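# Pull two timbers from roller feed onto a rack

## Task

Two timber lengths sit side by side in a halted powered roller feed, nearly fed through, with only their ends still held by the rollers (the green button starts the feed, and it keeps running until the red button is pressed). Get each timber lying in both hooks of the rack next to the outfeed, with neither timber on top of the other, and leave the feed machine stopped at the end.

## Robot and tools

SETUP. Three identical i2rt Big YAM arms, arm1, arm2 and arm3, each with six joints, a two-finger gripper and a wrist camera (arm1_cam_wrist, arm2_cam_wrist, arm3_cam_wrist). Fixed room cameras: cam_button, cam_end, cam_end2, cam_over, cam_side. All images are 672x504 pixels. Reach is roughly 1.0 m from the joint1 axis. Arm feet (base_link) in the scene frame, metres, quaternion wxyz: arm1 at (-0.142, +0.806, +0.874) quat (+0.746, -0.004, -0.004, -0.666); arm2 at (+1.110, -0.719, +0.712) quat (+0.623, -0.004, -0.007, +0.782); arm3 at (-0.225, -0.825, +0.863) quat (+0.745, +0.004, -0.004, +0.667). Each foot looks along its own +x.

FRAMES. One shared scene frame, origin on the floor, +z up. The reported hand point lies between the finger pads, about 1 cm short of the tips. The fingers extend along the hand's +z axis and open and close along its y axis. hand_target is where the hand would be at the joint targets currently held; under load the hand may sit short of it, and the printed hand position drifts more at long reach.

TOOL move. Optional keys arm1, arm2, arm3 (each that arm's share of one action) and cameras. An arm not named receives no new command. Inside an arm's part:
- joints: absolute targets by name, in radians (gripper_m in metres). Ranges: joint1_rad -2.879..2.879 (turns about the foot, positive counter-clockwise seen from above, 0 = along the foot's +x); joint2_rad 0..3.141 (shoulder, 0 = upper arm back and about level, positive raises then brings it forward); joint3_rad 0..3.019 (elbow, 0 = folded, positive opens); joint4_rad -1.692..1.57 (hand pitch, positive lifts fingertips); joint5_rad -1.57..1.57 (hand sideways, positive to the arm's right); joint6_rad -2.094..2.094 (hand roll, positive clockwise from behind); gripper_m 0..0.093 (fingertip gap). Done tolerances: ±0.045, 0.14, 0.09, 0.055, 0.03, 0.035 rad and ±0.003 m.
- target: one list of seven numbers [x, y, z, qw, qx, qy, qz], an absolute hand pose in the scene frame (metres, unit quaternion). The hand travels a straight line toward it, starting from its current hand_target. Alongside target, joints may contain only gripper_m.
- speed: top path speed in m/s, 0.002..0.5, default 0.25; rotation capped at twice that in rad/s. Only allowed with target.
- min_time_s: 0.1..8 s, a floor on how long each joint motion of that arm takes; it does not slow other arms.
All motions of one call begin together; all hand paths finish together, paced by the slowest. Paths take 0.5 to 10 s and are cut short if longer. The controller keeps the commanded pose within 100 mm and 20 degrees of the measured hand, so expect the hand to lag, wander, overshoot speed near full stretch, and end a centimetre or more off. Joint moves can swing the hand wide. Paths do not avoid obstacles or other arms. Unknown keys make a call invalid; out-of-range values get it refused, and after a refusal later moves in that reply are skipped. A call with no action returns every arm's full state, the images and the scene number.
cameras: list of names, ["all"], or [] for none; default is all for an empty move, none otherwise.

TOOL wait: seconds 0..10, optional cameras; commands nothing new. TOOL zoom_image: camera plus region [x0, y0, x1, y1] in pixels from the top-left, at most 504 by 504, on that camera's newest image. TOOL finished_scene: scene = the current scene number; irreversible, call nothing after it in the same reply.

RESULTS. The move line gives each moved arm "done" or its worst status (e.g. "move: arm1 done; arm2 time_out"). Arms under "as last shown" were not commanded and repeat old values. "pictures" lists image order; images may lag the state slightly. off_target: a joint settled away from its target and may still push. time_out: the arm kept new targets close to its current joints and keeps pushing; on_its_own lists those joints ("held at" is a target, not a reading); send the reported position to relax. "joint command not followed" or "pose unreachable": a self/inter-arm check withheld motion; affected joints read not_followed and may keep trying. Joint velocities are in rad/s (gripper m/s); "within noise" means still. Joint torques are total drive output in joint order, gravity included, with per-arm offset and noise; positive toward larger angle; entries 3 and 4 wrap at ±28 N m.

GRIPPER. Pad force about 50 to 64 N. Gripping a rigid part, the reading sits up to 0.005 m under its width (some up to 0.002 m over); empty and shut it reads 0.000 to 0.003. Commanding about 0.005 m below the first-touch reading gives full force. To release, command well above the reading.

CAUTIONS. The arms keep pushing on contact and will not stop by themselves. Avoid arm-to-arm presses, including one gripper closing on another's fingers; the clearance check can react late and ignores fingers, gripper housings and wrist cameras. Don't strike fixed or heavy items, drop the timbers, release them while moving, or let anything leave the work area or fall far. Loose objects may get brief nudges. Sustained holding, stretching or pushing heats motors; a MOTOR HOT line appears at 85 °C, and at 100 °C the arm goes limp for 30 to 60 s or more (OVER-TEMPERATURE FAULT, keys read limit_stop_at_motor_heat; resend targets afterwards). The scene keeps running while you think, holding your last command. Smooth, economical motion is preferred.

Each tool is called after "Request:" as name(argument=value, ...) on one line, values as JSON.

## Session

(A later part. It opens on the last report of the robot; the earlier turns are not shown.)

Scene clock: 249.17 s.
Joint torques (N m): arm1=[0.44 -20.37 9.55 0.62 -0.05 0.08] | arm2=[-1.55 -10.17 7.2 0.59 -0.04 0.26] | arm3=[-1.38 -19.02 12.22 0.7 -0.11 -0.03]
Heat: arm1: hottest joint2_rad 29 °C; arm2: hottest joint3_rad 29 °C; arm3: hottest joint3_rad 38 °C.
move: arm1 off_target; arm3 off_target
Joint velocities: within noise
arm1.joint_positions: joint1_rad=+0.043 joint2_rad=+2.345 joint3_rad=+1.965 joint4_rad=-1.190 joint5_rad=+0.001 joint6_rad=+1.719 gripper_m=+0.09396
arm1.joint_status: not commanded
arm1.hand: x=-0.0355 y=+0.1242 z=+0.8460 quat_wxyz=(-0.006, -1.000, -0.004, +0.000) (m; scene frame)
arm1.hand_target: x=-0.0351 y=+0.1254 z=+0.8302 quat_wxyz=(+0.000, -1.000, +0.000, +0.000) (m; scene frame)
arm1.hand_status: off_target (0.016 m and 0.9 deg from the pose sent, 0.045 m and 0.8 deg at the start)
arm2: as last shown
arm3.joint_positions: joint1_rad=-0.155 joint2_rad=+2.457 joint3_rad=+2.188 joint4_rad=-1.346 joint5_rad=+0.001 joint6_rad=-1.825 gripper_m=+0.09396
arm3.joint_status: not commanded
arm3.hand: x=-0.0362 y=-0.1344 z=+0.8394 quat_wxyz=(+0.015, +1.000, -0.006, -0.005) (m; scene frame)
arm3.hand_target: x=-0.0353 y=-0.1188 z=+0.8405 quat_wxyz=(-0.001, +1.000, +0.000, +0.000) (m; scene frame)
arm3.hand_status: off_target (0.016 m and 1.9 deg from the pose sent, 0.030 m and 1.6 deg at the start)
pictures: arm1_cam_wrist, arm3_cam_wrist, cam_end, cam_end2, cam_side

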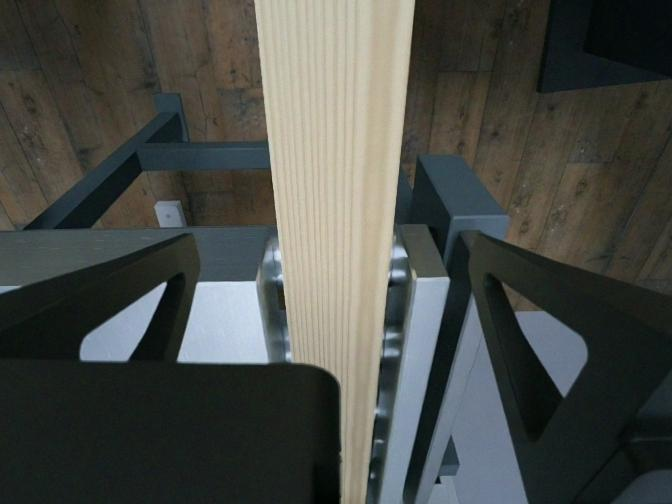

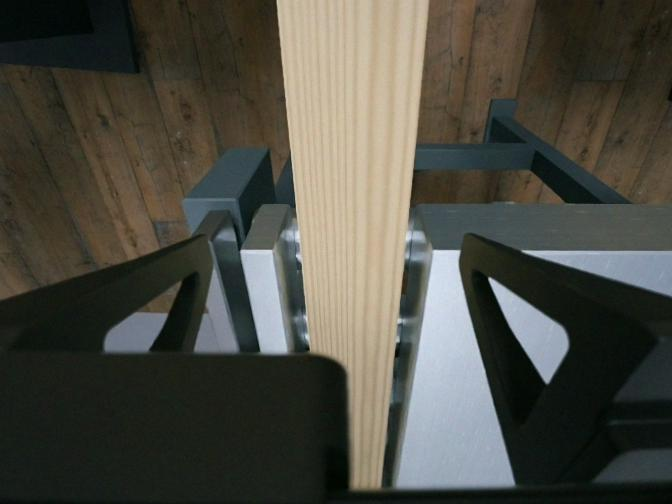

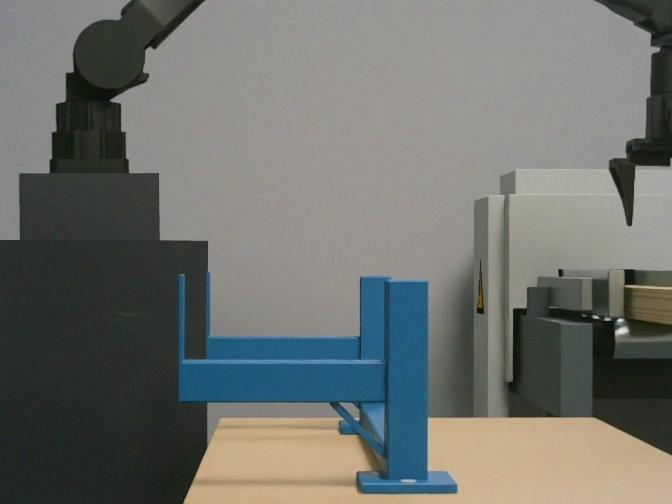

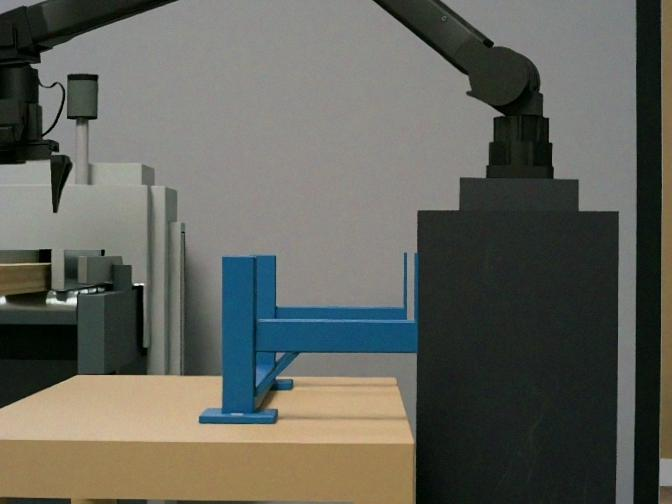

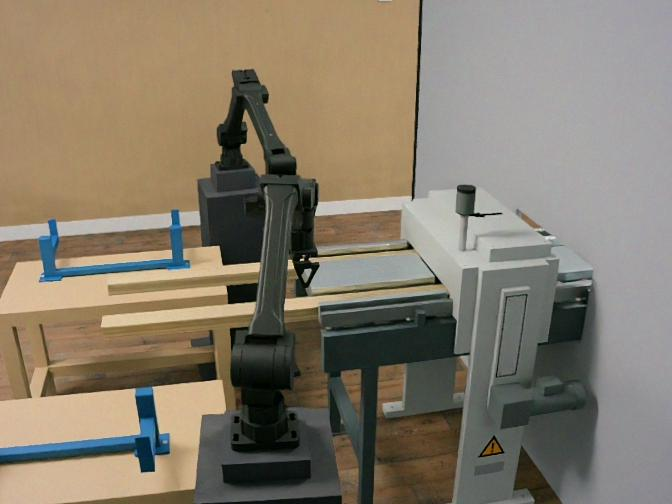

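Request:
move(arm1={"target":[-0.035,0.124,0.785,0,1,0,0],"speed":0.08}, arm3={"target":[-0.035,-0.109,0.80,0,1,0,0],"speed":0.08}, cameras=["arm1_cam_wrist","arm3_cam_wrist","cam_side","cam_end","cam_end2"])

Scene clock: 270.73 s.
Joint torques (N m): arm1=[0.32 -21.07 9.74 0.58 -0.05 0.06] | arm2=[-1.49 -10.11 7.21 0.58 -0.03 0.26] | arm3=[-1.03 -19.55 12.05 0.73 -0.11 0]
Heat: arm1: hottest joint2_rad 30 °C; arm2: hottest joint3_rad 28 °C; arm3: hottest joint3_rad 41 °C.
move: arm1 off_target; arm3 off_target
Joint velocities: within noise
arm1.joint_positions: joint1_rad=+0.043 joint2_rad=+2.410 joint3_rad=+1.947 joint4_rad=-1.117 joint5_rad=+0.001 joint6_rad=+1.719 gripper_m=+0.09396
arm1.joint_status: not commanded
arm1.hand: x=-0.0358 y=+0.1253 z=+0.7959 quat_wxyz=(-0.001, -1.000, -0.004, +0.001) (m; scene frame)
arm1.hand_target: x=-0.0350 y=+0.1241 z=+0.7852 quat_wxyz=(+0.000, -1.000, +0.000, +0.000) (m; scene frame)
arm1.hand_status: off_target (0.011 m and 0.5 deg from the pose sent, 0.061 m and 0.9 deg at the start)
arm2: as last shown
arm3.joint_positions: joint1_rad=-0.155 joint2_rad=+2.533 joint3_rad=+2.223 joint4_rad=-1.306 joint5_rad=+0.001 joint6_rad=-1.825 gripper_m=+0.09396
arm3.joint_status: not commanded
arm3.hand: x=-0.0340 y=-0.1260 z=+0.7985 quat_wxyz=(+0.016, +1.000, -0.006, -0.005) (m; scene frame)
arm3.hand_target: x=-0.0353 y=-0.1099 z=+0.8002 quat_wxyz=(+0.000, +1.000, +0.000, +0.000) (m; scene frame)
arm3.hand_status: off_target (0.017 m and 2.0 deg from the pose sent, 0.047 m and 1.9 deg at the start)
pictures: arm1_cam_wrist, arm3_cam_wrist, cam_end, cam_end2, cam_side

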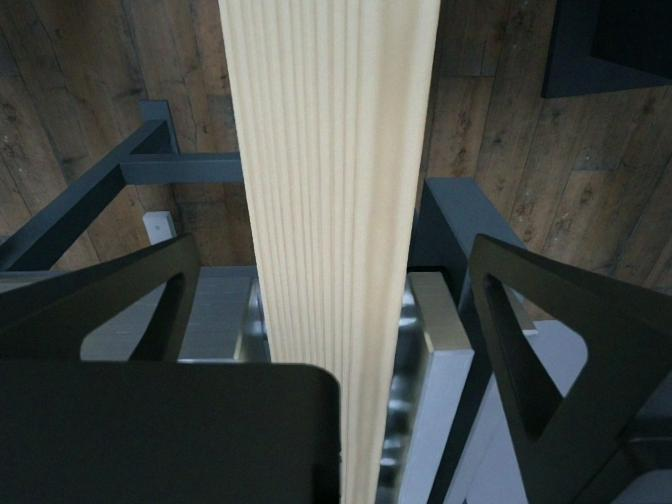

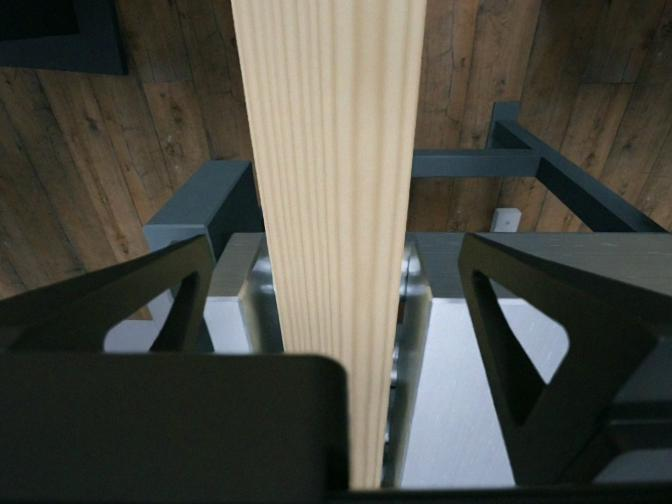

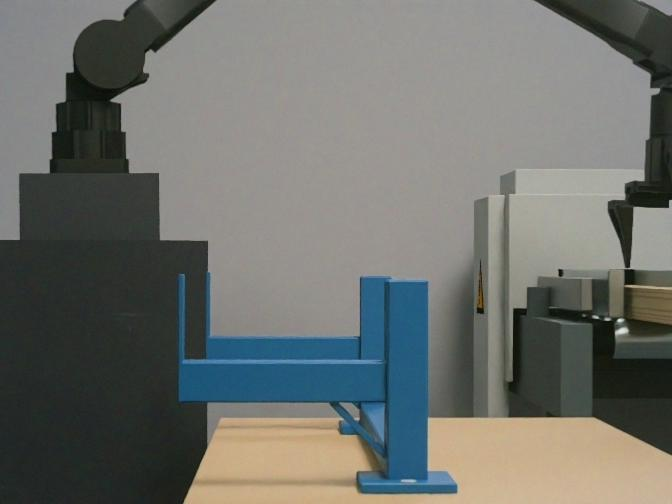

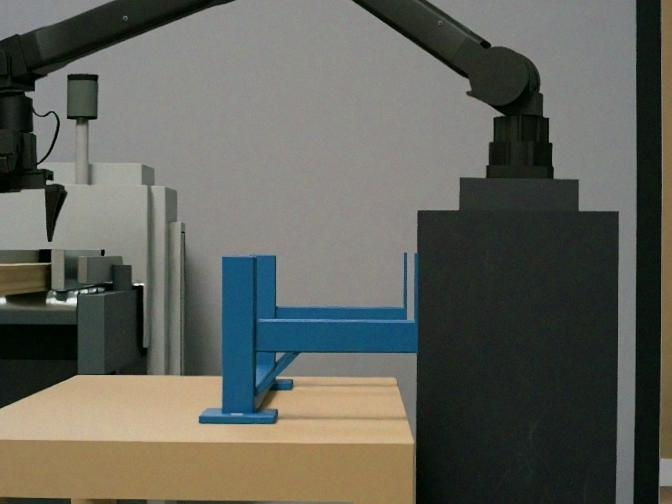

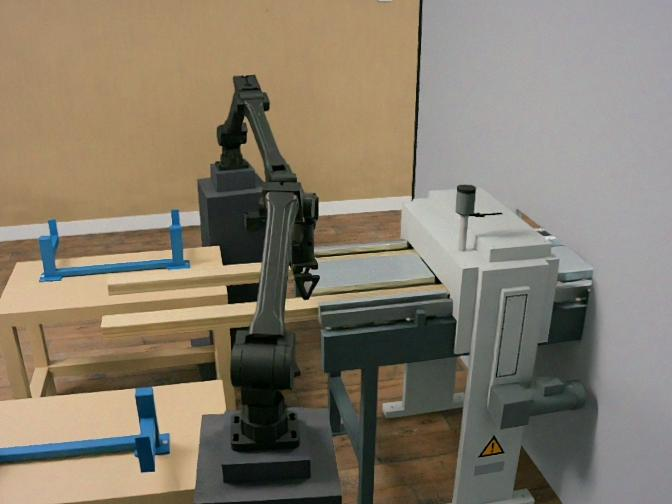

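Request:
move(arm1={"target":[-0.035,0.124,0.76,0,1,0,0],"speed":0.08}, arm2={"target":[0.970,-0.364,0.93,0,0.7071,-0.7071,0],"speed":0.1}, arm3={"target":[-0.035,-0.109,0.772,0,1,0,0],"speed":0.08}, cameras=["arm1_cam_wrist","arm2_cam_wrist","arm3_cam_wrist","cam_button","cam_end","cam_end2"])

Scene clock: 298.77 s.
Joint torques (N m): arm1=[0.32 -20.89 9.24 0.61 -0.03 0.07] | arm2=[-3.14 -9.41 7.34 0.62 -0.02 0.02] | arm3=[-1.08 -19.55 11.26 0.85 -0.11 0]
Heat: arm1: hottest joint2_rad 31 °C; arm2: hottest joint3_rad 28 °C; arm3: hottest joint3_rad 41 °C.
move: arm1 off_target; arm2 done; arm3 off_target
Joint velocities: within noise
arm1.joint_positions: joint1_rad=+0.043 joint2_rad=+2.441 joint3_rad=+1.947 joint4_rad=-1.077 joint5_rad=+0.001 joint6_rad=+1.719 gripper_m=+0.09396
arm1.joint_status: not commanded
arm1.hand: x=-0.0353 y=+0.1223 z=+0.7755 quat_wxyz=(-0.006, -1.000, -0.004, +0.000) (m; scene frame)
arm1.hand_target: x=-0.0350 y=+0.1243 z=+0.7604 quat_wxyz=(+0.000, -1.000, +0.000, +0.000) (m; scene frame)
arm1.hand_status: off_target (0.016 m and 0.8 deg from the pose sent, 0.036 m and 0.5 deg at the start)
arm2.joint_positions: joint1_rad=+0.148 joint2_rad=+1.339 joint3_rad=+1.224 joint4_rad=-1.456 joint5_rad=-0.014 joint6_rad=+0.375 gripper_m=+0.00050
arm2.joint_status: not commanded
arm2.hand: x=+0.9672 y=-0.3668 z=+0.9350 quat_wxyz=(-0.001, +0.706, -0.708, +0.000) (m; scene frame)
arm2.hand_target: x=+0.9700 y=-0.3641 z=+0.9300 quat_wxyz=(+0.000, +0.707, -0.707, +0.000) (m; scene frame)
arm2.hand_status: done (0.006 m and 0.2 deg from the pose sent, 0.062 m and 1.0 deg at the start)
arm3.joint_positions: joint1_rad=-0.155 joint2_rad=+2.564 joint3_rad=+2.223 joint4_rad=-1.266 joint5_rad=+0.001 joint6_rad=-1.825 gripper_m=+0.09396
arm3.joint_status: not commanded
arm3.hand: x=-0.0331 y=-0.1224 z=+0.7761 quat_wxyz=(+0.011, +1.000, -0.006, -0.004) (m; scene frame)
arm3.hand_target: x=-0.0352 y=-0.1097 z=+0.7721 quat_wxyz=(+0.000, +1.000, +0.000, +0.000) (m; scene frame)
arm3.hand_status: off_target (0.014 m and 1.5 deg from the pose sent, 0.032 m and 2.0 deg at the start)
pictures: arm1_cam_wrist, arm2_cam_wrist, arm3_cam_wrist, cam_button, cam_end, cam_end2

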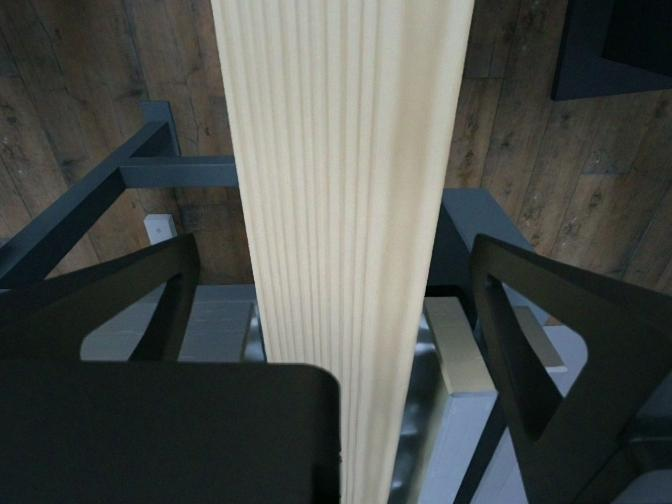

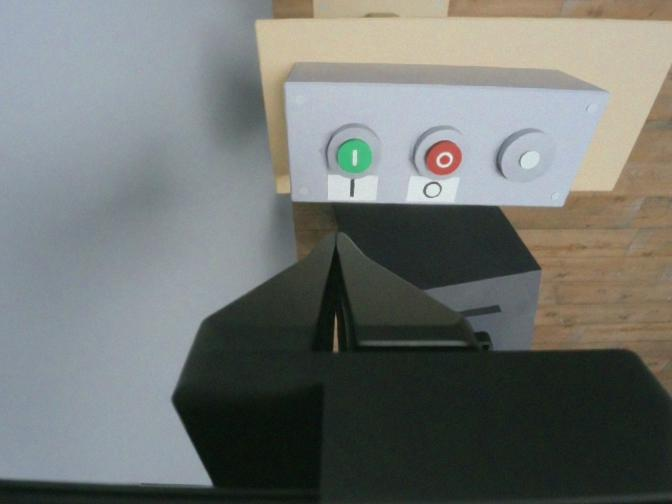

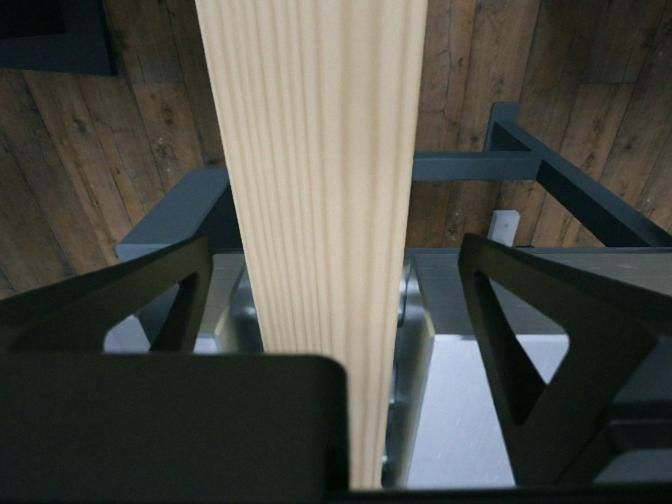

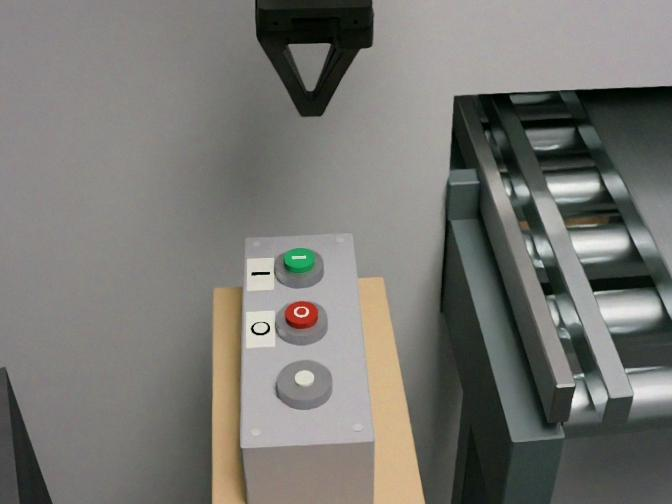

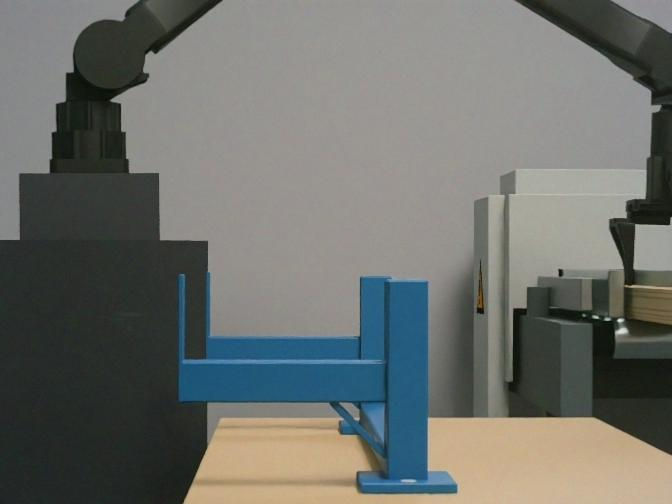

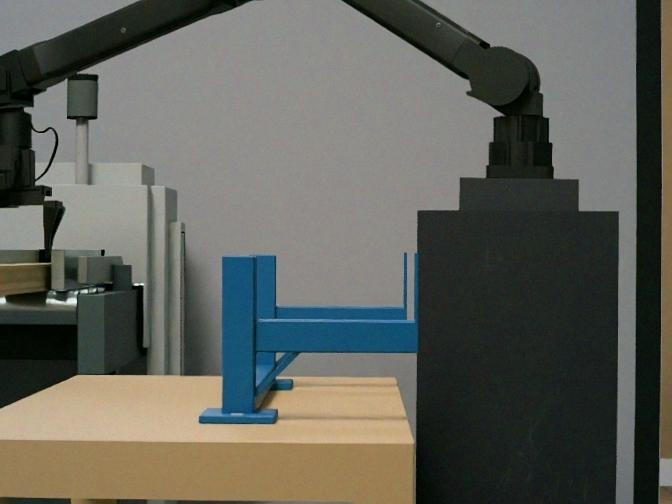

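Request:
move(arm2={"target":[0.977,-0.368,0.893,0,0.7071,-0.7071,0],"speed":0.1}, cameras=["arm2_cam_wrist","cam_button"])

Request:
zoom_image(camera="cam_button", region=[200, 100, 420, 400])

Scene clock: 318.97 s.
Joint torques (N m): arm1=[0.44 -20.78 9.22 0.62 -0.05 0.08] | arm2=[-3.25 -9.23 7.04 0.64 -0.03 0.01] | arm3=[-1.08 -19.55 11.28 0.87 -0.12 0]
Heat: arm1: hottest joint2_rad 32 °C; arm2: hottest joint3_rad 28 °C; arm3: hottest joint3_rad 41 °C.
move: arm2 done
Joint velocities: within noise
arm1, arm3: as last shown
arm2.joint_positions: joint1_rad=+0.137 joint2_rad=+1.339 joint3_rad=+1.128 joint4_rad=-1.358 joint5_rad=-0.014 joint6_rad=+0.362 gripper_m=+0.00050
arm2.joint_status: not commanded
arm2.hand: x=+0.9733 y=-0.3700 z=+0.8992 quat_wxyz=(-0.001, +0.707, -0.707, -0.001) (m; scene frame)
arm2.hand_target: x=+0.9771 y=-0.3682 z=+0.8931 quat_wxyz=(+0.000, +0.707, -0.707, +0.000) (m; scene frame)
arm2.hand_status: done (0.007 m and 0.2 deg from the pose sent, 0.043 m and 0.2 deg at the start)
pictures: arm2_cam_wrist, cam_button

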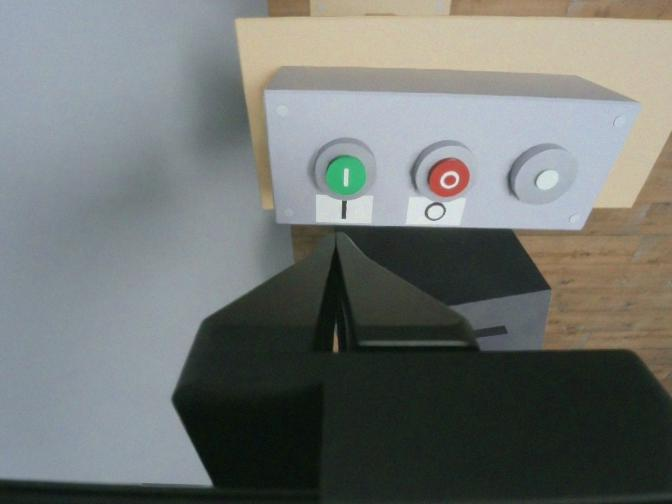

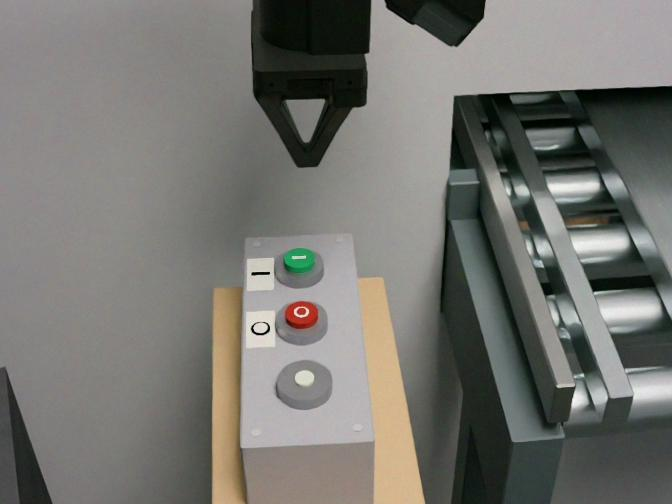

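Scaled by 1.680 from the camera's 672x504 image, which has a finer 960x720 frame.

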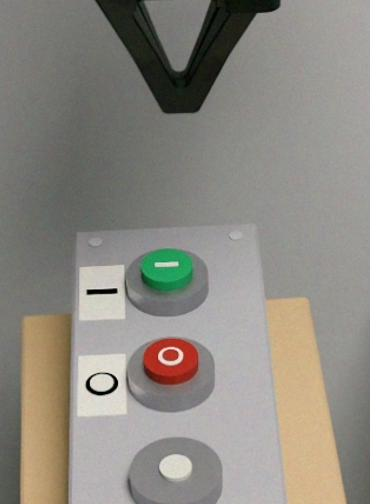

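Request:
move(arm2={"target":[0.981,-0.377,0.843,0,0.7071,-0.7071,0],"speed":0.08}, cameras=["arm2_cam_wrist","cam_button"])

Request:
zoom_image(camera="cam_button", region=[200, 100, 420, 400])

Scene clock: 339.60 s.
Joint torques (N m): arm1=[0.38 -20.78 9.21 0.62 -0.04 0.07] | arm2=[-3.25 -8.76 6.79 0.61 -0.03 0.02] | arm3=[-1.14 -19.49 11.26 0.84 -0.12 0]
Heat: arm1: hottest joint2_rad 32 °C; arm2: hottest joint3_rad 28 °C; arm3: hottest joint3_rad 41 °C.
move: arm2 done
Joint velocities: within noise
arm1, arm3: as last shown
arm2.joint_positions: joint1_rad=+0.137 joint2_rad=+1.350 joint3_rad=+1.004 joint4_rad=-1.220 joint5_rad=-0.014 joint6_rad=+0.362 gripper_m=+0.00050
arm2.joint_status: not commanded
arm2.hand: x=+0.9772 y=-0.3783 z=+0.8495 quat_wxyz=(-0.002, +0.707, -0.707, -0.002) (m; scene frame)
arm2.hand_target: x=+0.9810 y=-0.3770 z=+0.8432 quat_wxyz=(+0.000, +0.707, -0.707, +0.000) (m; scene frame)
arm2.hand_status: done (0.008 m and 0.3 deg from the pose sent, 0.057 m and 0.2 deg at the start)
pictures: arm2_cam_wrist, cam_button

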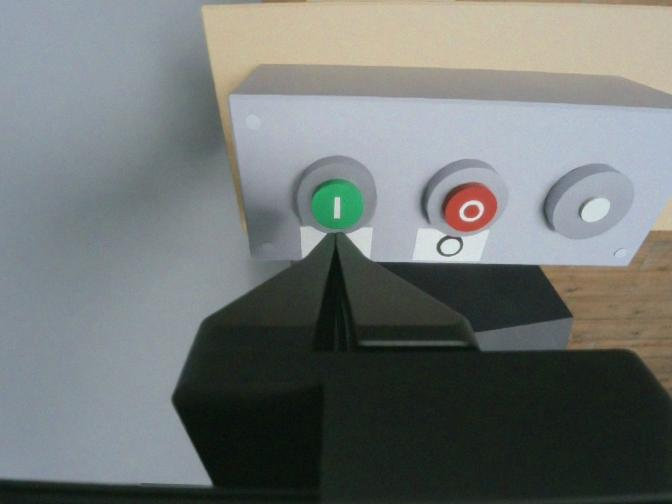

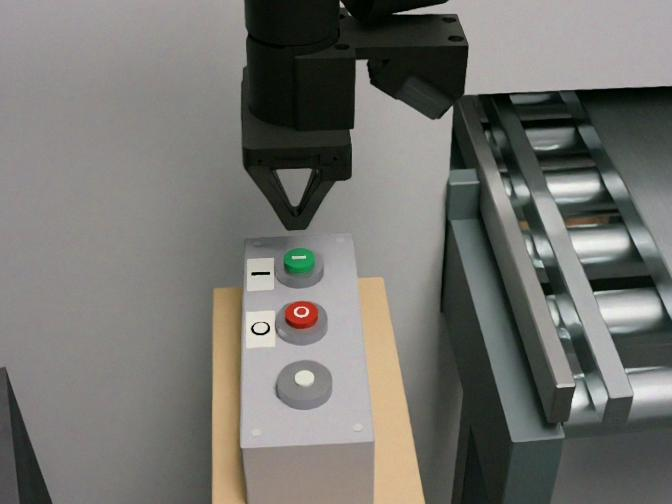

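Scaled by 1.680 from the camera's 672x504 image, which has a finer 960x720 frame.

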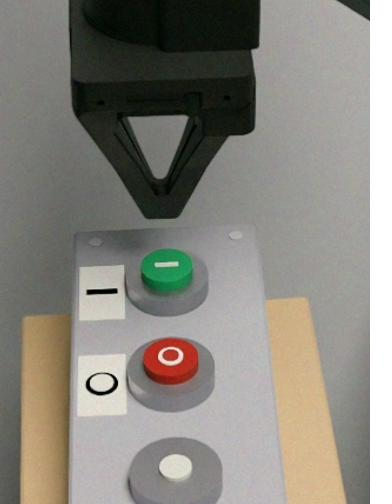

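Request:
move(arm1={"joints":{"gripper_m":0.054}}, arm3={"joints":{"gripper_m":0.054}}, cameras=["arm1_cam_wrist","arm3_cam_wrist","cam_over"])

Scene clock: 352.50 s.
Joint torques (N m): arm1=[0.15 -20.89 9.22 0.55 -0.04 0.08] | arm2=[-3.25 -8.76 6.78 0.64 -0.03 0.02] | arm3=[-1.08 -19.49 11.26 0.85 -0.12 0]
Heat: arm1: hottest joint2_rad 32 °C; arm2: hottest joint3_rad 28 °C; arm3: hottest joint3_rad 41 °C.
move: arm1 done; arm3 done
Joint velocities: within noise
arm1.joint_positions: joint1_rad=+0.043 joint2_rad=+2.441 joint3_rad=+1.947 joint4_rad=-1.075 joint5_rad=+0.001 joint6_rad=+1.719 gripper_m=+0.05415
arm1.joint_status: all done
arm1.hand: x=-0.0352 y=+0.1217 z=+0.7755 quat_wxyz=(-0.007, -1.000, -0.004, +0.000) (m; scene frame)
arm1.hand_target: x=-0.0350 y=+0.1243 z=+0.7604 quat_wxyz=(+0.000, -1.000, +0.000, +0.000) (m; scene frame)
arm1.hand_status: not commanded
arm2: as last shown
arm2.hand_target: x=+0.9810 y=-0.3771 z=+0.8432 quat_wxyz=(+0.000, +0.707, -0.707, +0.000) (m; scene frame)
arm3.joint_positions: joint1_rad=-0.155 joint2_rad=+2.564 joint3_rad=+2.223 joint4_rad=-1.266 joint5_rad=+0.001 joint6_rad=-1.825 gripper_m=+0.05413
arm3.joint_status: all done
arm3.hand: x=-0.0331 y=-0.1224 z=+0.7761 quat_wxyz=(+0.011, +1.000, -0.006, -0.004) (m; scene frame)
arm3.hand_target: x=-0.0352 y=-0.1097 z=+0.7721 quat_wxyz=(+0.000, +1.000, +0.000, +0.000) (m; scene frame)
arm3.hand_status: not commanded
pictures: arm1_cam_wrist, arm3_cam_wrist, cam_over

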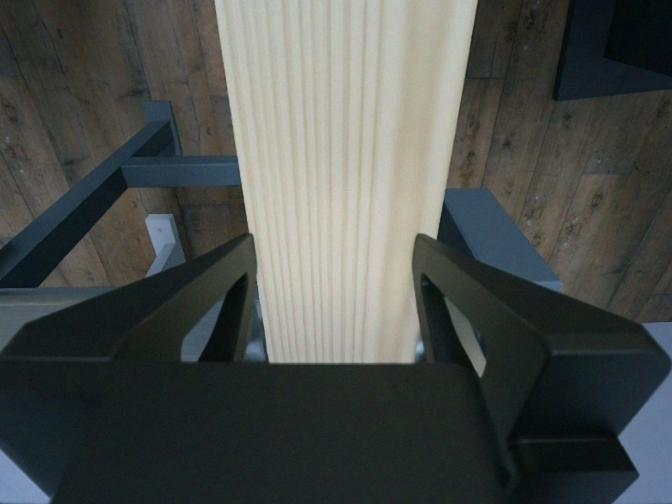

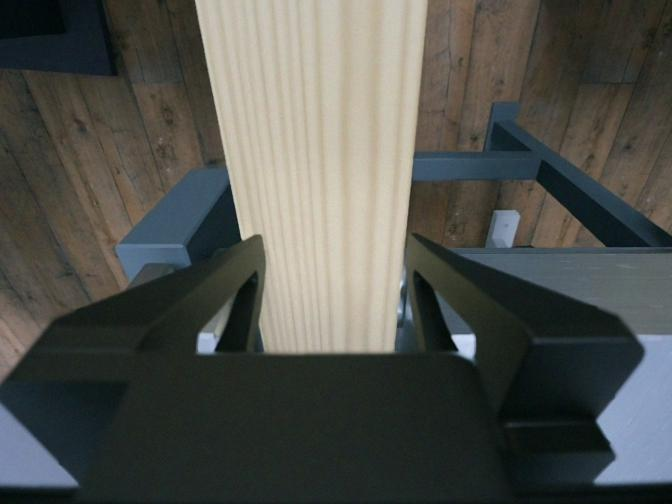

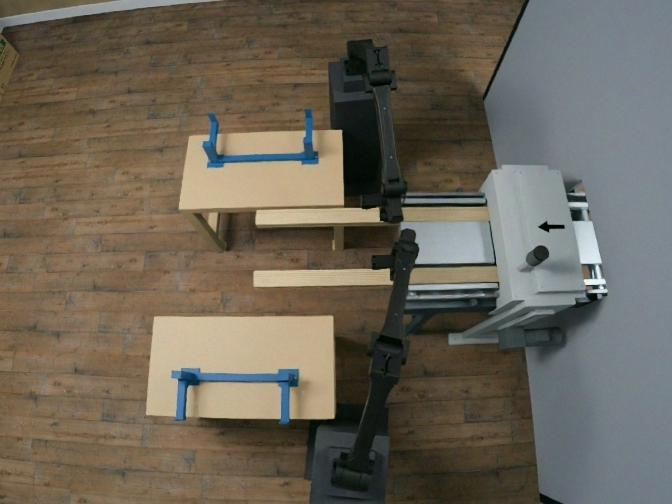

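Request:
move(arm1={"joints":{"gripper_m":0.049}}, arm3={"joints":{"gripper_m":0.049}})

Request:
move(arm1={"joints":{"gripper_m":0.044}}, arm3={"joints":{"gripper_m":0.044}}, cameras=["arm1_cam_wrist","arm3_cam_wrist"])

Scene clock: 368.60 s.
Joint torques (N m): arm1=[0.32 -20.84 9.26 0.42 -0.03 0.07] | arm2=[-3.25 -8.76 6.78 0.64 -0.03 0.01] | arm3=[-1.08 -19.55 11.26 0.85 -0.11 0]
Heat: arm1: hottest joint2_rad 32 °C; arm2: hottest joint3_rad 27 °C; arm3: hottest joint3_rad 41 °C.
move: arm1 done; arm3 done
Joint velocities: within noise
arm1.joint_positions: joint1_rad=+0.043 joint2_rad=+2.441 joint3_rad=+1.947 joint4_rad=-1.073 joint5_rad=+0.001 joint6_rad=+1.719 gripper_m=+0.04916
arm1.joint_status: all done
arm1.hand: x=-0.0351 y=+0.1213 z=+0.7756 quat_wxyz=(-0.008, -1.000, -0.004, +0.000) (m; scene frame)
arm1.hand_target: x=-0.0350 y=+0.1242 z=+0.7604 quat_wxyz=(+0.000, -1.000, +0.000, +0.000) (m; scene frame)
arm1.hand_status: not commanded
arm2: as last shown
arm3.joint_positions: joint1_rad=-0.155 joint2_rad=+2.564 joint3_rad=+2.223 joint4_rad=-1.266 joint5_rad=+0.001 joint6_rad=-1.825 gripper_m=+0.04915
arm3.joint_status: all done
arm3.hand: x=-0.0331 y=-0.1224 z=+0.7761 quat_wxyz=(+0.011, +1.000, -0.006, -0.004) (m; scene frame)
arm3.hand_target: x=-0.0352 y=-0.1097 z=+0.7721 quat_wxyz=(+0.000, +1.000, +0.000, +0.000) (m; scene frame)
arm3.hand_status: not commanded
pictures: none

Scene clock: 369.00 s.
Joint torques (N m): arm1=[0.5 -20.78 9.29 0.43 -0.06 0.09] | arm2=[-3.19 -8.7 6.79 0.65 -0.03 0.01] | arm3=[-1.08 -19.49 11.26 0.85 -0.12 0]
Heat: arm1: hottest joint2_rad 32 °C; arm2: hottest joint3_rad 27 °C; arm3: hottest joint3_rad 41 °C.
move: arm1 done; arm3 done
Joint velocities: within noise
arm1.joint_positions: joint1_rad=+0.043 joint2_rad=+2.441 joint3_rad=+1.947 joint4_rad=-1.073 joint5_rad=+0.001 joint6_rad=+1.719 gripper_m=+0.04416
arm1.joint_status: all done
arm1.hand: x=-0.0351 y=+0.1213 z=+0.7756 quat_wxyz=(-0.008, -1.000, -0.004, +0.000) (m; scene frame)
arm1.hand_target: x=-0.0350 y=+0.1242 z=+0.7604 quat_wxyz=(+0.000, -1.000, +0.000, +0.000) (m; scene frame)
arm1.hand_status: not commanded
arm2: as last shown
arm3.joint_positions: joint1_rad=-0.155 joint2_rad=+2.564 joint3_rad=+2.223 joint4_rad=-1.266 joint5_rad=+0.001 joint6_rad=-1.825 gripper_m=+0.04415
arm3.joint_status: all done
arm3.hand: x=-0.0331 y=-0.1224 z=+0.7761 quat_wxyz=(+0.011, +1.000, -0.006, -0.004) (m; scene frame)
arm3.hand_target: x=-0.0352 y=-0.1097 z=+0.7721 quat_wxyz=(+0.000, +1.000, +0.000, +0.000) (m; scene frame)
arm3.hand_status: not commanded
pictures: arm1_cam_wrist, arm3_cam_wrist

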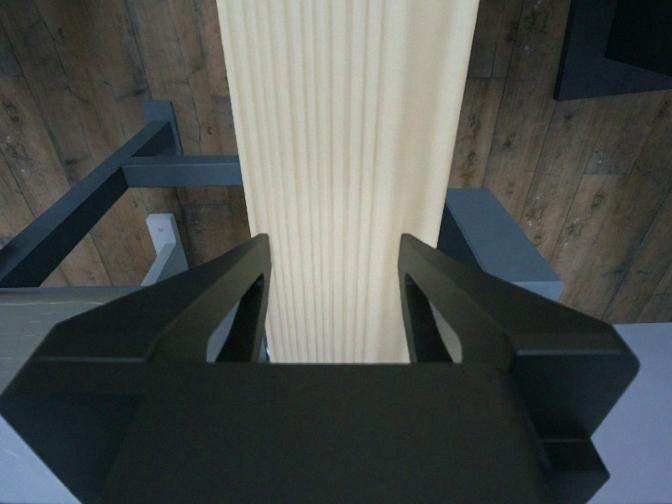

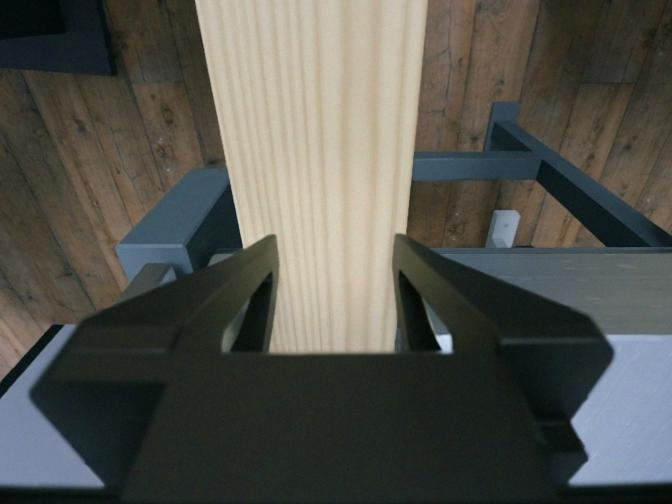

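Request:
move(arm1={"target":[-0.035,0.126,0.785,0,1,0,0],"joints":{"gripper_m":0.093},"speed":0.08}, arm3={"target":[-0.035,-0.115,0.785,0,1,0,0],"joints":{"gripper_m":0.093},"speed":0.08})

Request:
move(arm1={"target":[-0.035,0.126,0.733,0,1,0,0],"speed":0.06}, arm3={"target":[-0.035,-0.115,0.743,0,1,0,0],"speed":0.06}, cameras=["arm1_cam_wrist","arm3_cam_wrist","cam_end","cam_end2"])

Scene clock: 392.90 s.
Joint torques (N m): arm1=[0.26 -24.12 8.68 -0.31 -0.05 0.06] | arm2=[-3.19 -8.7 6.78 0.64 -0.03 0.02] | arm3=[-1.32 -22.12 8.87 0.75 -0.12 -0.02]
Heat: arm1: hottest joint2_rad 33 °C; arm2: hottest joint3_rad 27 °C; arm3: hottest joint3_rad 41 °C.
move: arm1 done; arm3 off_target
Joint velocities: within noise
arm1.joint_positions: joint1_rad=+0.043 joint2_rad=+2.441 joint3_rad=+1.947 joint4_rad=-1.092 joint5_rad=+0.001 joint6_rad=+1.719 gripper_m=+0.09292
arm1.joint_status: all done
arm1.hand: x=-0.0359 y=+0.1259 z=+0.7755 quat_wxyz=(+0.002, -1.000, -0.004, +0.001) (m; scene frame)
arm1.hand_target: x=-0.0350 y=+0.1260 z=+0.7849 quat_wxyz=(+0.000, -1.000, +0.000, +0.000) (m; scene frame)
arm1.hand_status: done (0.010 m and 0.5 deg from the pose sent, 0.011 m and 1.0 deg at the start)
arm2: as last shown
arm3.joint_positions: joint1_rad=-0.155 joint2_rad=+2.564 joint3_rad=+2.223 joint4_rad=-1.264 joint5_rad=+0.001 joint6_rad=-1.825 gripper_m=+0.09293
arm3.joint_status: all done
arm3.hand: x=-0.0330 y=-0.1221 z=+0.7761 quat_wxyz=(+0.011, +1.000, -0.006, -0.004) (m; scene frame)
arm3.hand_target: x=-0.0351 y=-0.1152 z=+0.7849 quat_wxyz=(+0.000, +1.000, +0.000, +0.000) (m; scene frame)
arm3.hand_status: off_target (0.012 m and 1.5 deg from the pose sent, 0.012 m and 1.5 deg at the start)
pictures: none

Scene clock: 394.43 s.
Joint torques (N m): arm1=[0.5 -21.01 9.06 0.61 -0.04 0.08] | arm2=[-3.19 -8.76 6.79 0.64 -0.03 0.02] | arm3=[-1.38 -19.08 8.02 0.94 -0.11 -0.02]
Heat: arm1: hottest joint2_rad 33 °C; arm2: hottest joint3_rad 27 °C; arm3: hottest joint3_rad 41 °C.
move: arm1 off_target; arm3 off_target
Joint velocities: within noise
arm1.joint_positions: joint1_rad=+0.043 joint2_rad=+2.480 joint3_rad=+1.937 joint4_rad=-1.033 joint5_rad=+0.001 joint6_rad=+1.719 gripper_m=+0.09292
arm1.joint_status: not commanded
arm1.hand: x=-0.0357 y=+0.1247 z=+0.7465 quat_wxyz=(-0.004, -1.000, -0.004, +0.000) (m; scene frame)
arm1.hand_target: x=-0.0350 y=+0.1263 z=+0.7331 quat_wxyz=(+0.000, -1.000, +0.000, +0.000) (m; scene frame)
arm1.hand_status: off_target (0.014 m and 0.6 deg from the pose sent, 0.043 m and 0.5 deg at the start)
arm2: as last shown
arm3.joint_positions: joint1_rad=-0.155 joint2_rad=+2.574 joint3_rad=+2.223 joint4_rad=-1.203 joint5_rad=+0.001 joint6_rad=-1.825 gripper_m=+0.09293
arm3.joint_status: not commanded
arm3.hand: x=-0.0296 y=-0.1095 z=+0.7693 quat_wxyz=(-0.014, +1.000, -0.006, +0.003) (m; scene frame)
arm3.hand_target: x=-0.0351 y=-0.1159 z=+0.7435 quat_wxyz=(+0.000, +1.000, +0.000, +0.000) (m; scene frame)
arm3.hand_status: off_target (0.027 m and 1.8 deg from the pose sent, 0.034 m and 1.5 deg at the start)
pictures: arm1_cam_wrist, arm3_cam_wrist, cam_end, cam_end2

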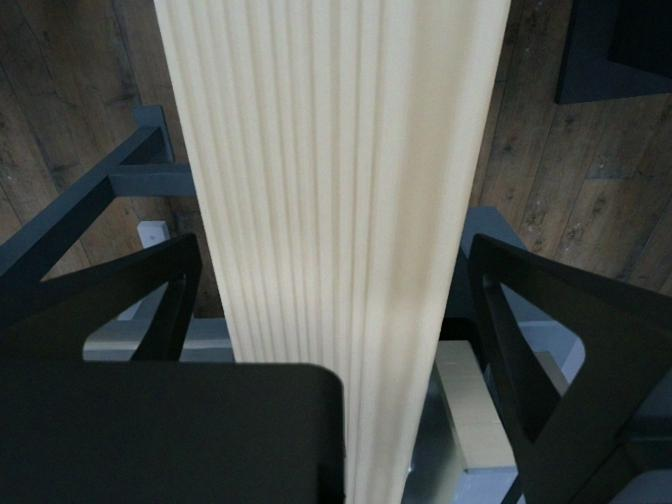

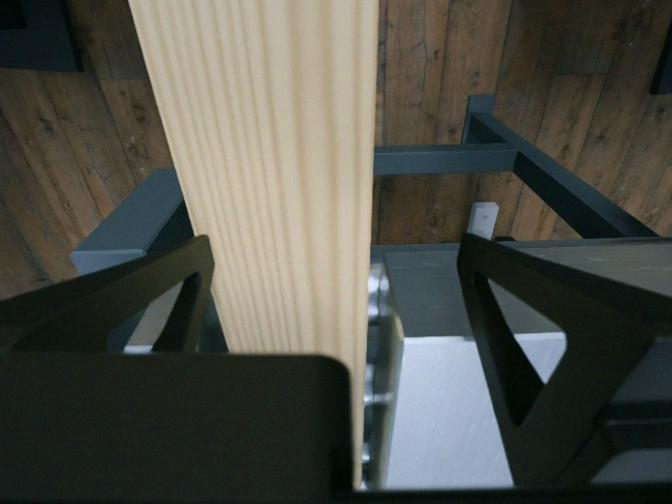

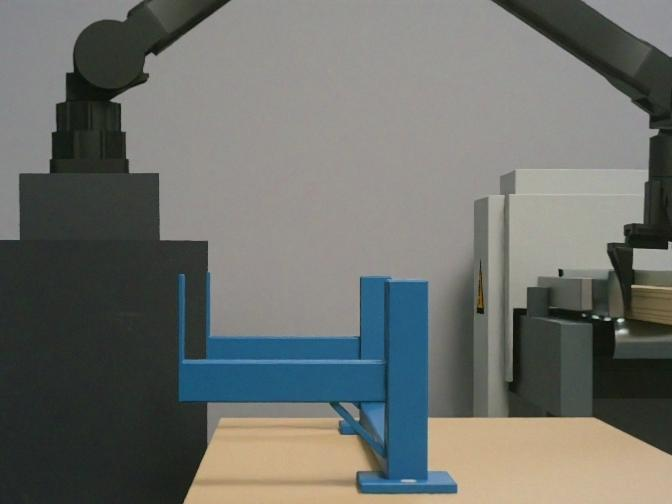

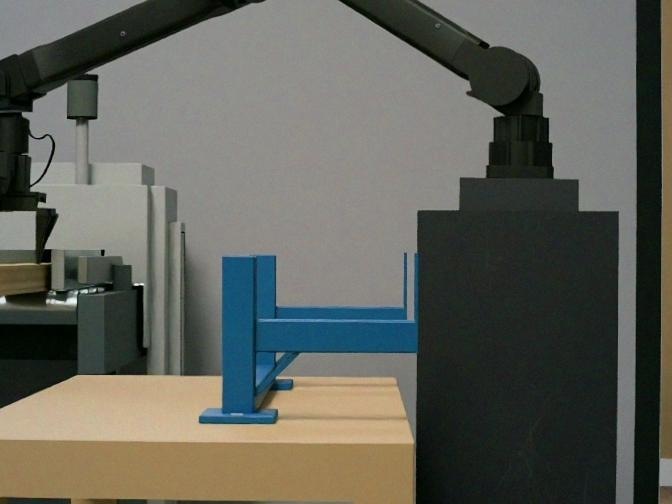

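Request:
move(arm3={"target":[-0.035,-0.128,0.80,0,1,0,0],"speed":0.08})

Request:
move(arm3={"target":[-0.035,-0.128,0.775,0,1,0,0],"speed":0.06}, cameras=["arm3_cam_wrist"])

Scene clock: 407.10 s.
Joint torques (N m): arm1=[0.44 -21.07 9.09 0.59 -0.06 0.07] | arm2=[-3.25 -8.76 6.78 0.64 -0.03 0.02] | arm3=[-1.67 -21.01 7.83 0.21 -0.12 -0.05]
Heat: arm1: hottest joint2_rad 31 °C; arm2: hottest joint3_rad 27 °C; arm3: hottest joint3_rad 40 °C.
move: arm3 done
Joint velocities: within noise
arm1, arm2: as last shown
arm3.joint_positions: joint1_rad=-0.155 joint2_rad=+2.493 joint3_rad=+2.160 joint4_rad=-1.231 joint5_rad=+0.001 joint6_rad=-1.826 gripper_m=+0.09293
arm3.joint_status: not commanded
arm3.hand: x=-0.0331 y=-0.1226 z=+0.8039 quat_wxyz=(-0.009, +1.000, -0.005, +0.002) (m; scene frame)
arm3.hand_target: x=-0.0350 y=-0.1279 z=+0.8002 quat_wxyz=(+0.000, +1.000, +0.000, +0.000) (m; scene frame)
arm3.hand_status: done (0.007 m and 1.3 deg from the pose sent, 0.036 m and 1.8 deg at the start)
pictures: none

Scene clock: 408.10 s.
Joint torques (N m): arm1=[0.38 -21.25 9.07 0.58 -0.03 0.08] | arm2=[-3.25 -8.76 6.79 0.64 -0.03 0.02] | arm3=[-1.61 -18.84 7.8 0.95 -0.11 -0.06]
Heat: arm1: hottest joint2_rad 31 °C; arm2: hottest joint3_rad 27 °C; arm3: hottest joint3_rad 39 °C.
move: arm3 off_target
Joint velocities: within noise
arm1, arm2: as last shown
arm3.joint_positions: joint1_rad=-0.155 joint2_rad=+2.493 joint3_rad=+2.146 joint4_rad=-1.209 joint5_rad=+0.001 joint6_rad=-1.826 gripper_m=+0.09293
arm3.joint_status: not commanded
arm3.hand: x=-0.0330 y=-0.1222 z=+0.7990 quat_wxyz=(-0.013, +1.000, -0.005, +0.003) (m; scene frame)
arm3.hand_target: x=-0.0351 y=-0.1284 z=+0.7756 quat_wxyz=(+0.000, +1.000, +0.000, +0.000) (m; scene frame)
arm3.hand_status: off_target (0.025 m and 1.7 deg from the pose sent, 0.029 m and 1.2 deg at the start)
pictures: arm3_cam_wrist

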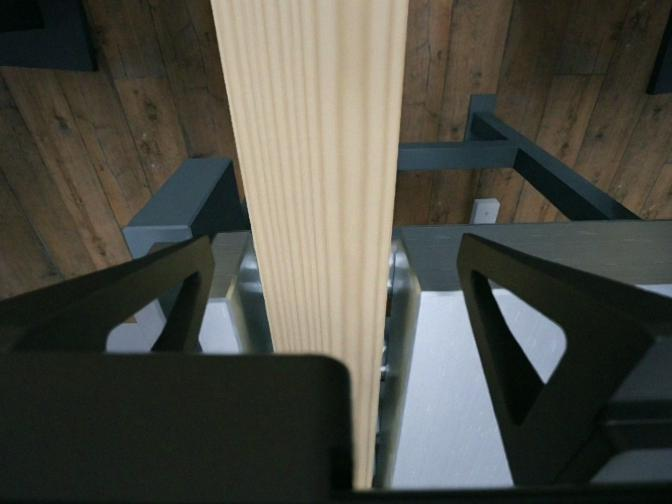

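Request:
move(arm3={"target":[-0.035,-0.139,0.755,0,1,0,0],"speed":0.06}, cameras=["arm3_cam_wrist"])

Scene clock: 418.63 s.
Joint torques (N m): arm1=[0.38 -20.95 9.13 0.62 -0.04 0.07] | arm2=[-3.19 -8.7 6.78 0.64 -0.03 0.01] | arm3=[-2.02 -19.08 7.65 0.94 -0.11 -0.06]
Heat: arm1: hottest joint2_rad 31 °C; arm2: hottest joint3_rad 27 °C; arm3: hottest joint3_rad 38 °C.
move: arm3 off_target
Joint velocities: within noise
arm1: as last shown
arm2.joint_positions: joint1_rad=+0.137 joint2_rad=+1.350 joint3_rad=+1.004 joint4_rad=-1.220 joint5_rad=-0.014 joint6_rad=+0.362 gripper_m=+0.00050
arm2.joint_status: not commanded
arm2.hand: x=+0.9772 y=-0.3783 z=+0.8495 quat_wxyz=(-0.002, +0.707, -0.707, -0.002) (m; scene frame)
arm2.hand_target: x=+0.9810 y=-0.3771 z=+0.8432 quat_wxyz=(+0.000, +0.707, -0.707, +0.000) (m; scene frame)
arm2.hand_status: not commanded
arm3.joint_positions: joint1_rad=-0.155 joint2_rad=+2.493 joint3_rad=+2.076 joint4_rad=-1.146 joint5_rad=+0.001 joint6_rad=-1.830 gripper_m=+0.09293
arm3.joint_status: not commanded
arm3.hand: x=-0.0360 y=-0.1331 z=+0.7741 quat_wxyz=(-0.010, +1.000, -0.003, +0.002) (m; scene frame)
arm3.hand_target: x=-0.0351 y=-0.1393 z=+0.7554 quat_wxyz=(+0.000, +1.000, +0.000, +0.000) (m; scene frame)
arm3.hand_status: off_target (0.020 m and 1.2 deg from the pose sent, 0.047 m and 1.7 deg at the start)
pictures: arm3_cam_wrist

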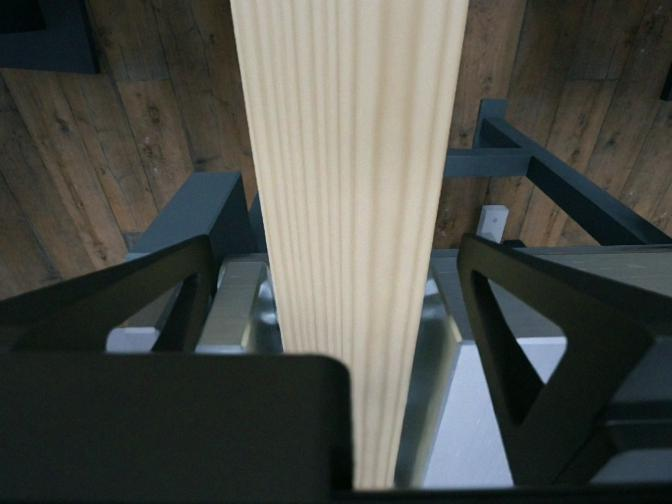

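Request:
move(arm3={"target":[-0.035,-0.134,0.725,0,1,0,0],"speed":0.06}, cameras=["arm3_cam_wrist"])

Scene clock: 425.40 s.
Joint torques (N m): arm1=[0.26 -21.01 9.05 0.62 -0.03 0.07] | arm2=[-3.25 -8.76 6.79 0.64 -0.03 0.02] | arm3=[-1.9 -18.78 9.59 0.84 -0.11 -0.04]
Heat: arm1: hottest joint2_rad 30 °C; arm2: hottest joint3_rad 27 °C; arm3: hottest joint3_rad 38 °C.
move: arm3 done
Joint velocities: within noise
arm1, arm2: as last shown
arm3.joint_positions: joint1_rad=-0.155 joint2_rad=+2.552 joint3_rad=+2.076 joint4_rad=-1.116 joint5_rad=+0.001 joint6_rad=-1.830 gripper_m=+0.09293
arm3.joint_status: not commanded
arm3.hand: x=-0.0380 y=-0.1399 z=+0.7328 quat_wxyz=(+0.004, +1.000, -0.003, -0.002) (m; scene frame)
arm3.hand_target: x=-0.0351 y=-0.1343 z=+0.7252 quat_wxyz=(+0.000, +1.000, +0.000, +0.000) (m; scene frame)
arm3.hand_status: done (0.010 m and 0.7 deg from the pose sent, 0.049 m and 1.2 deg at the start)
pictures: arm3_cam_wrist

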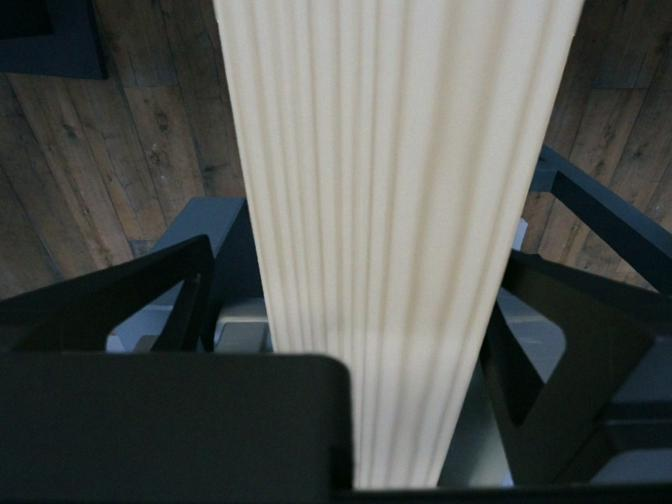

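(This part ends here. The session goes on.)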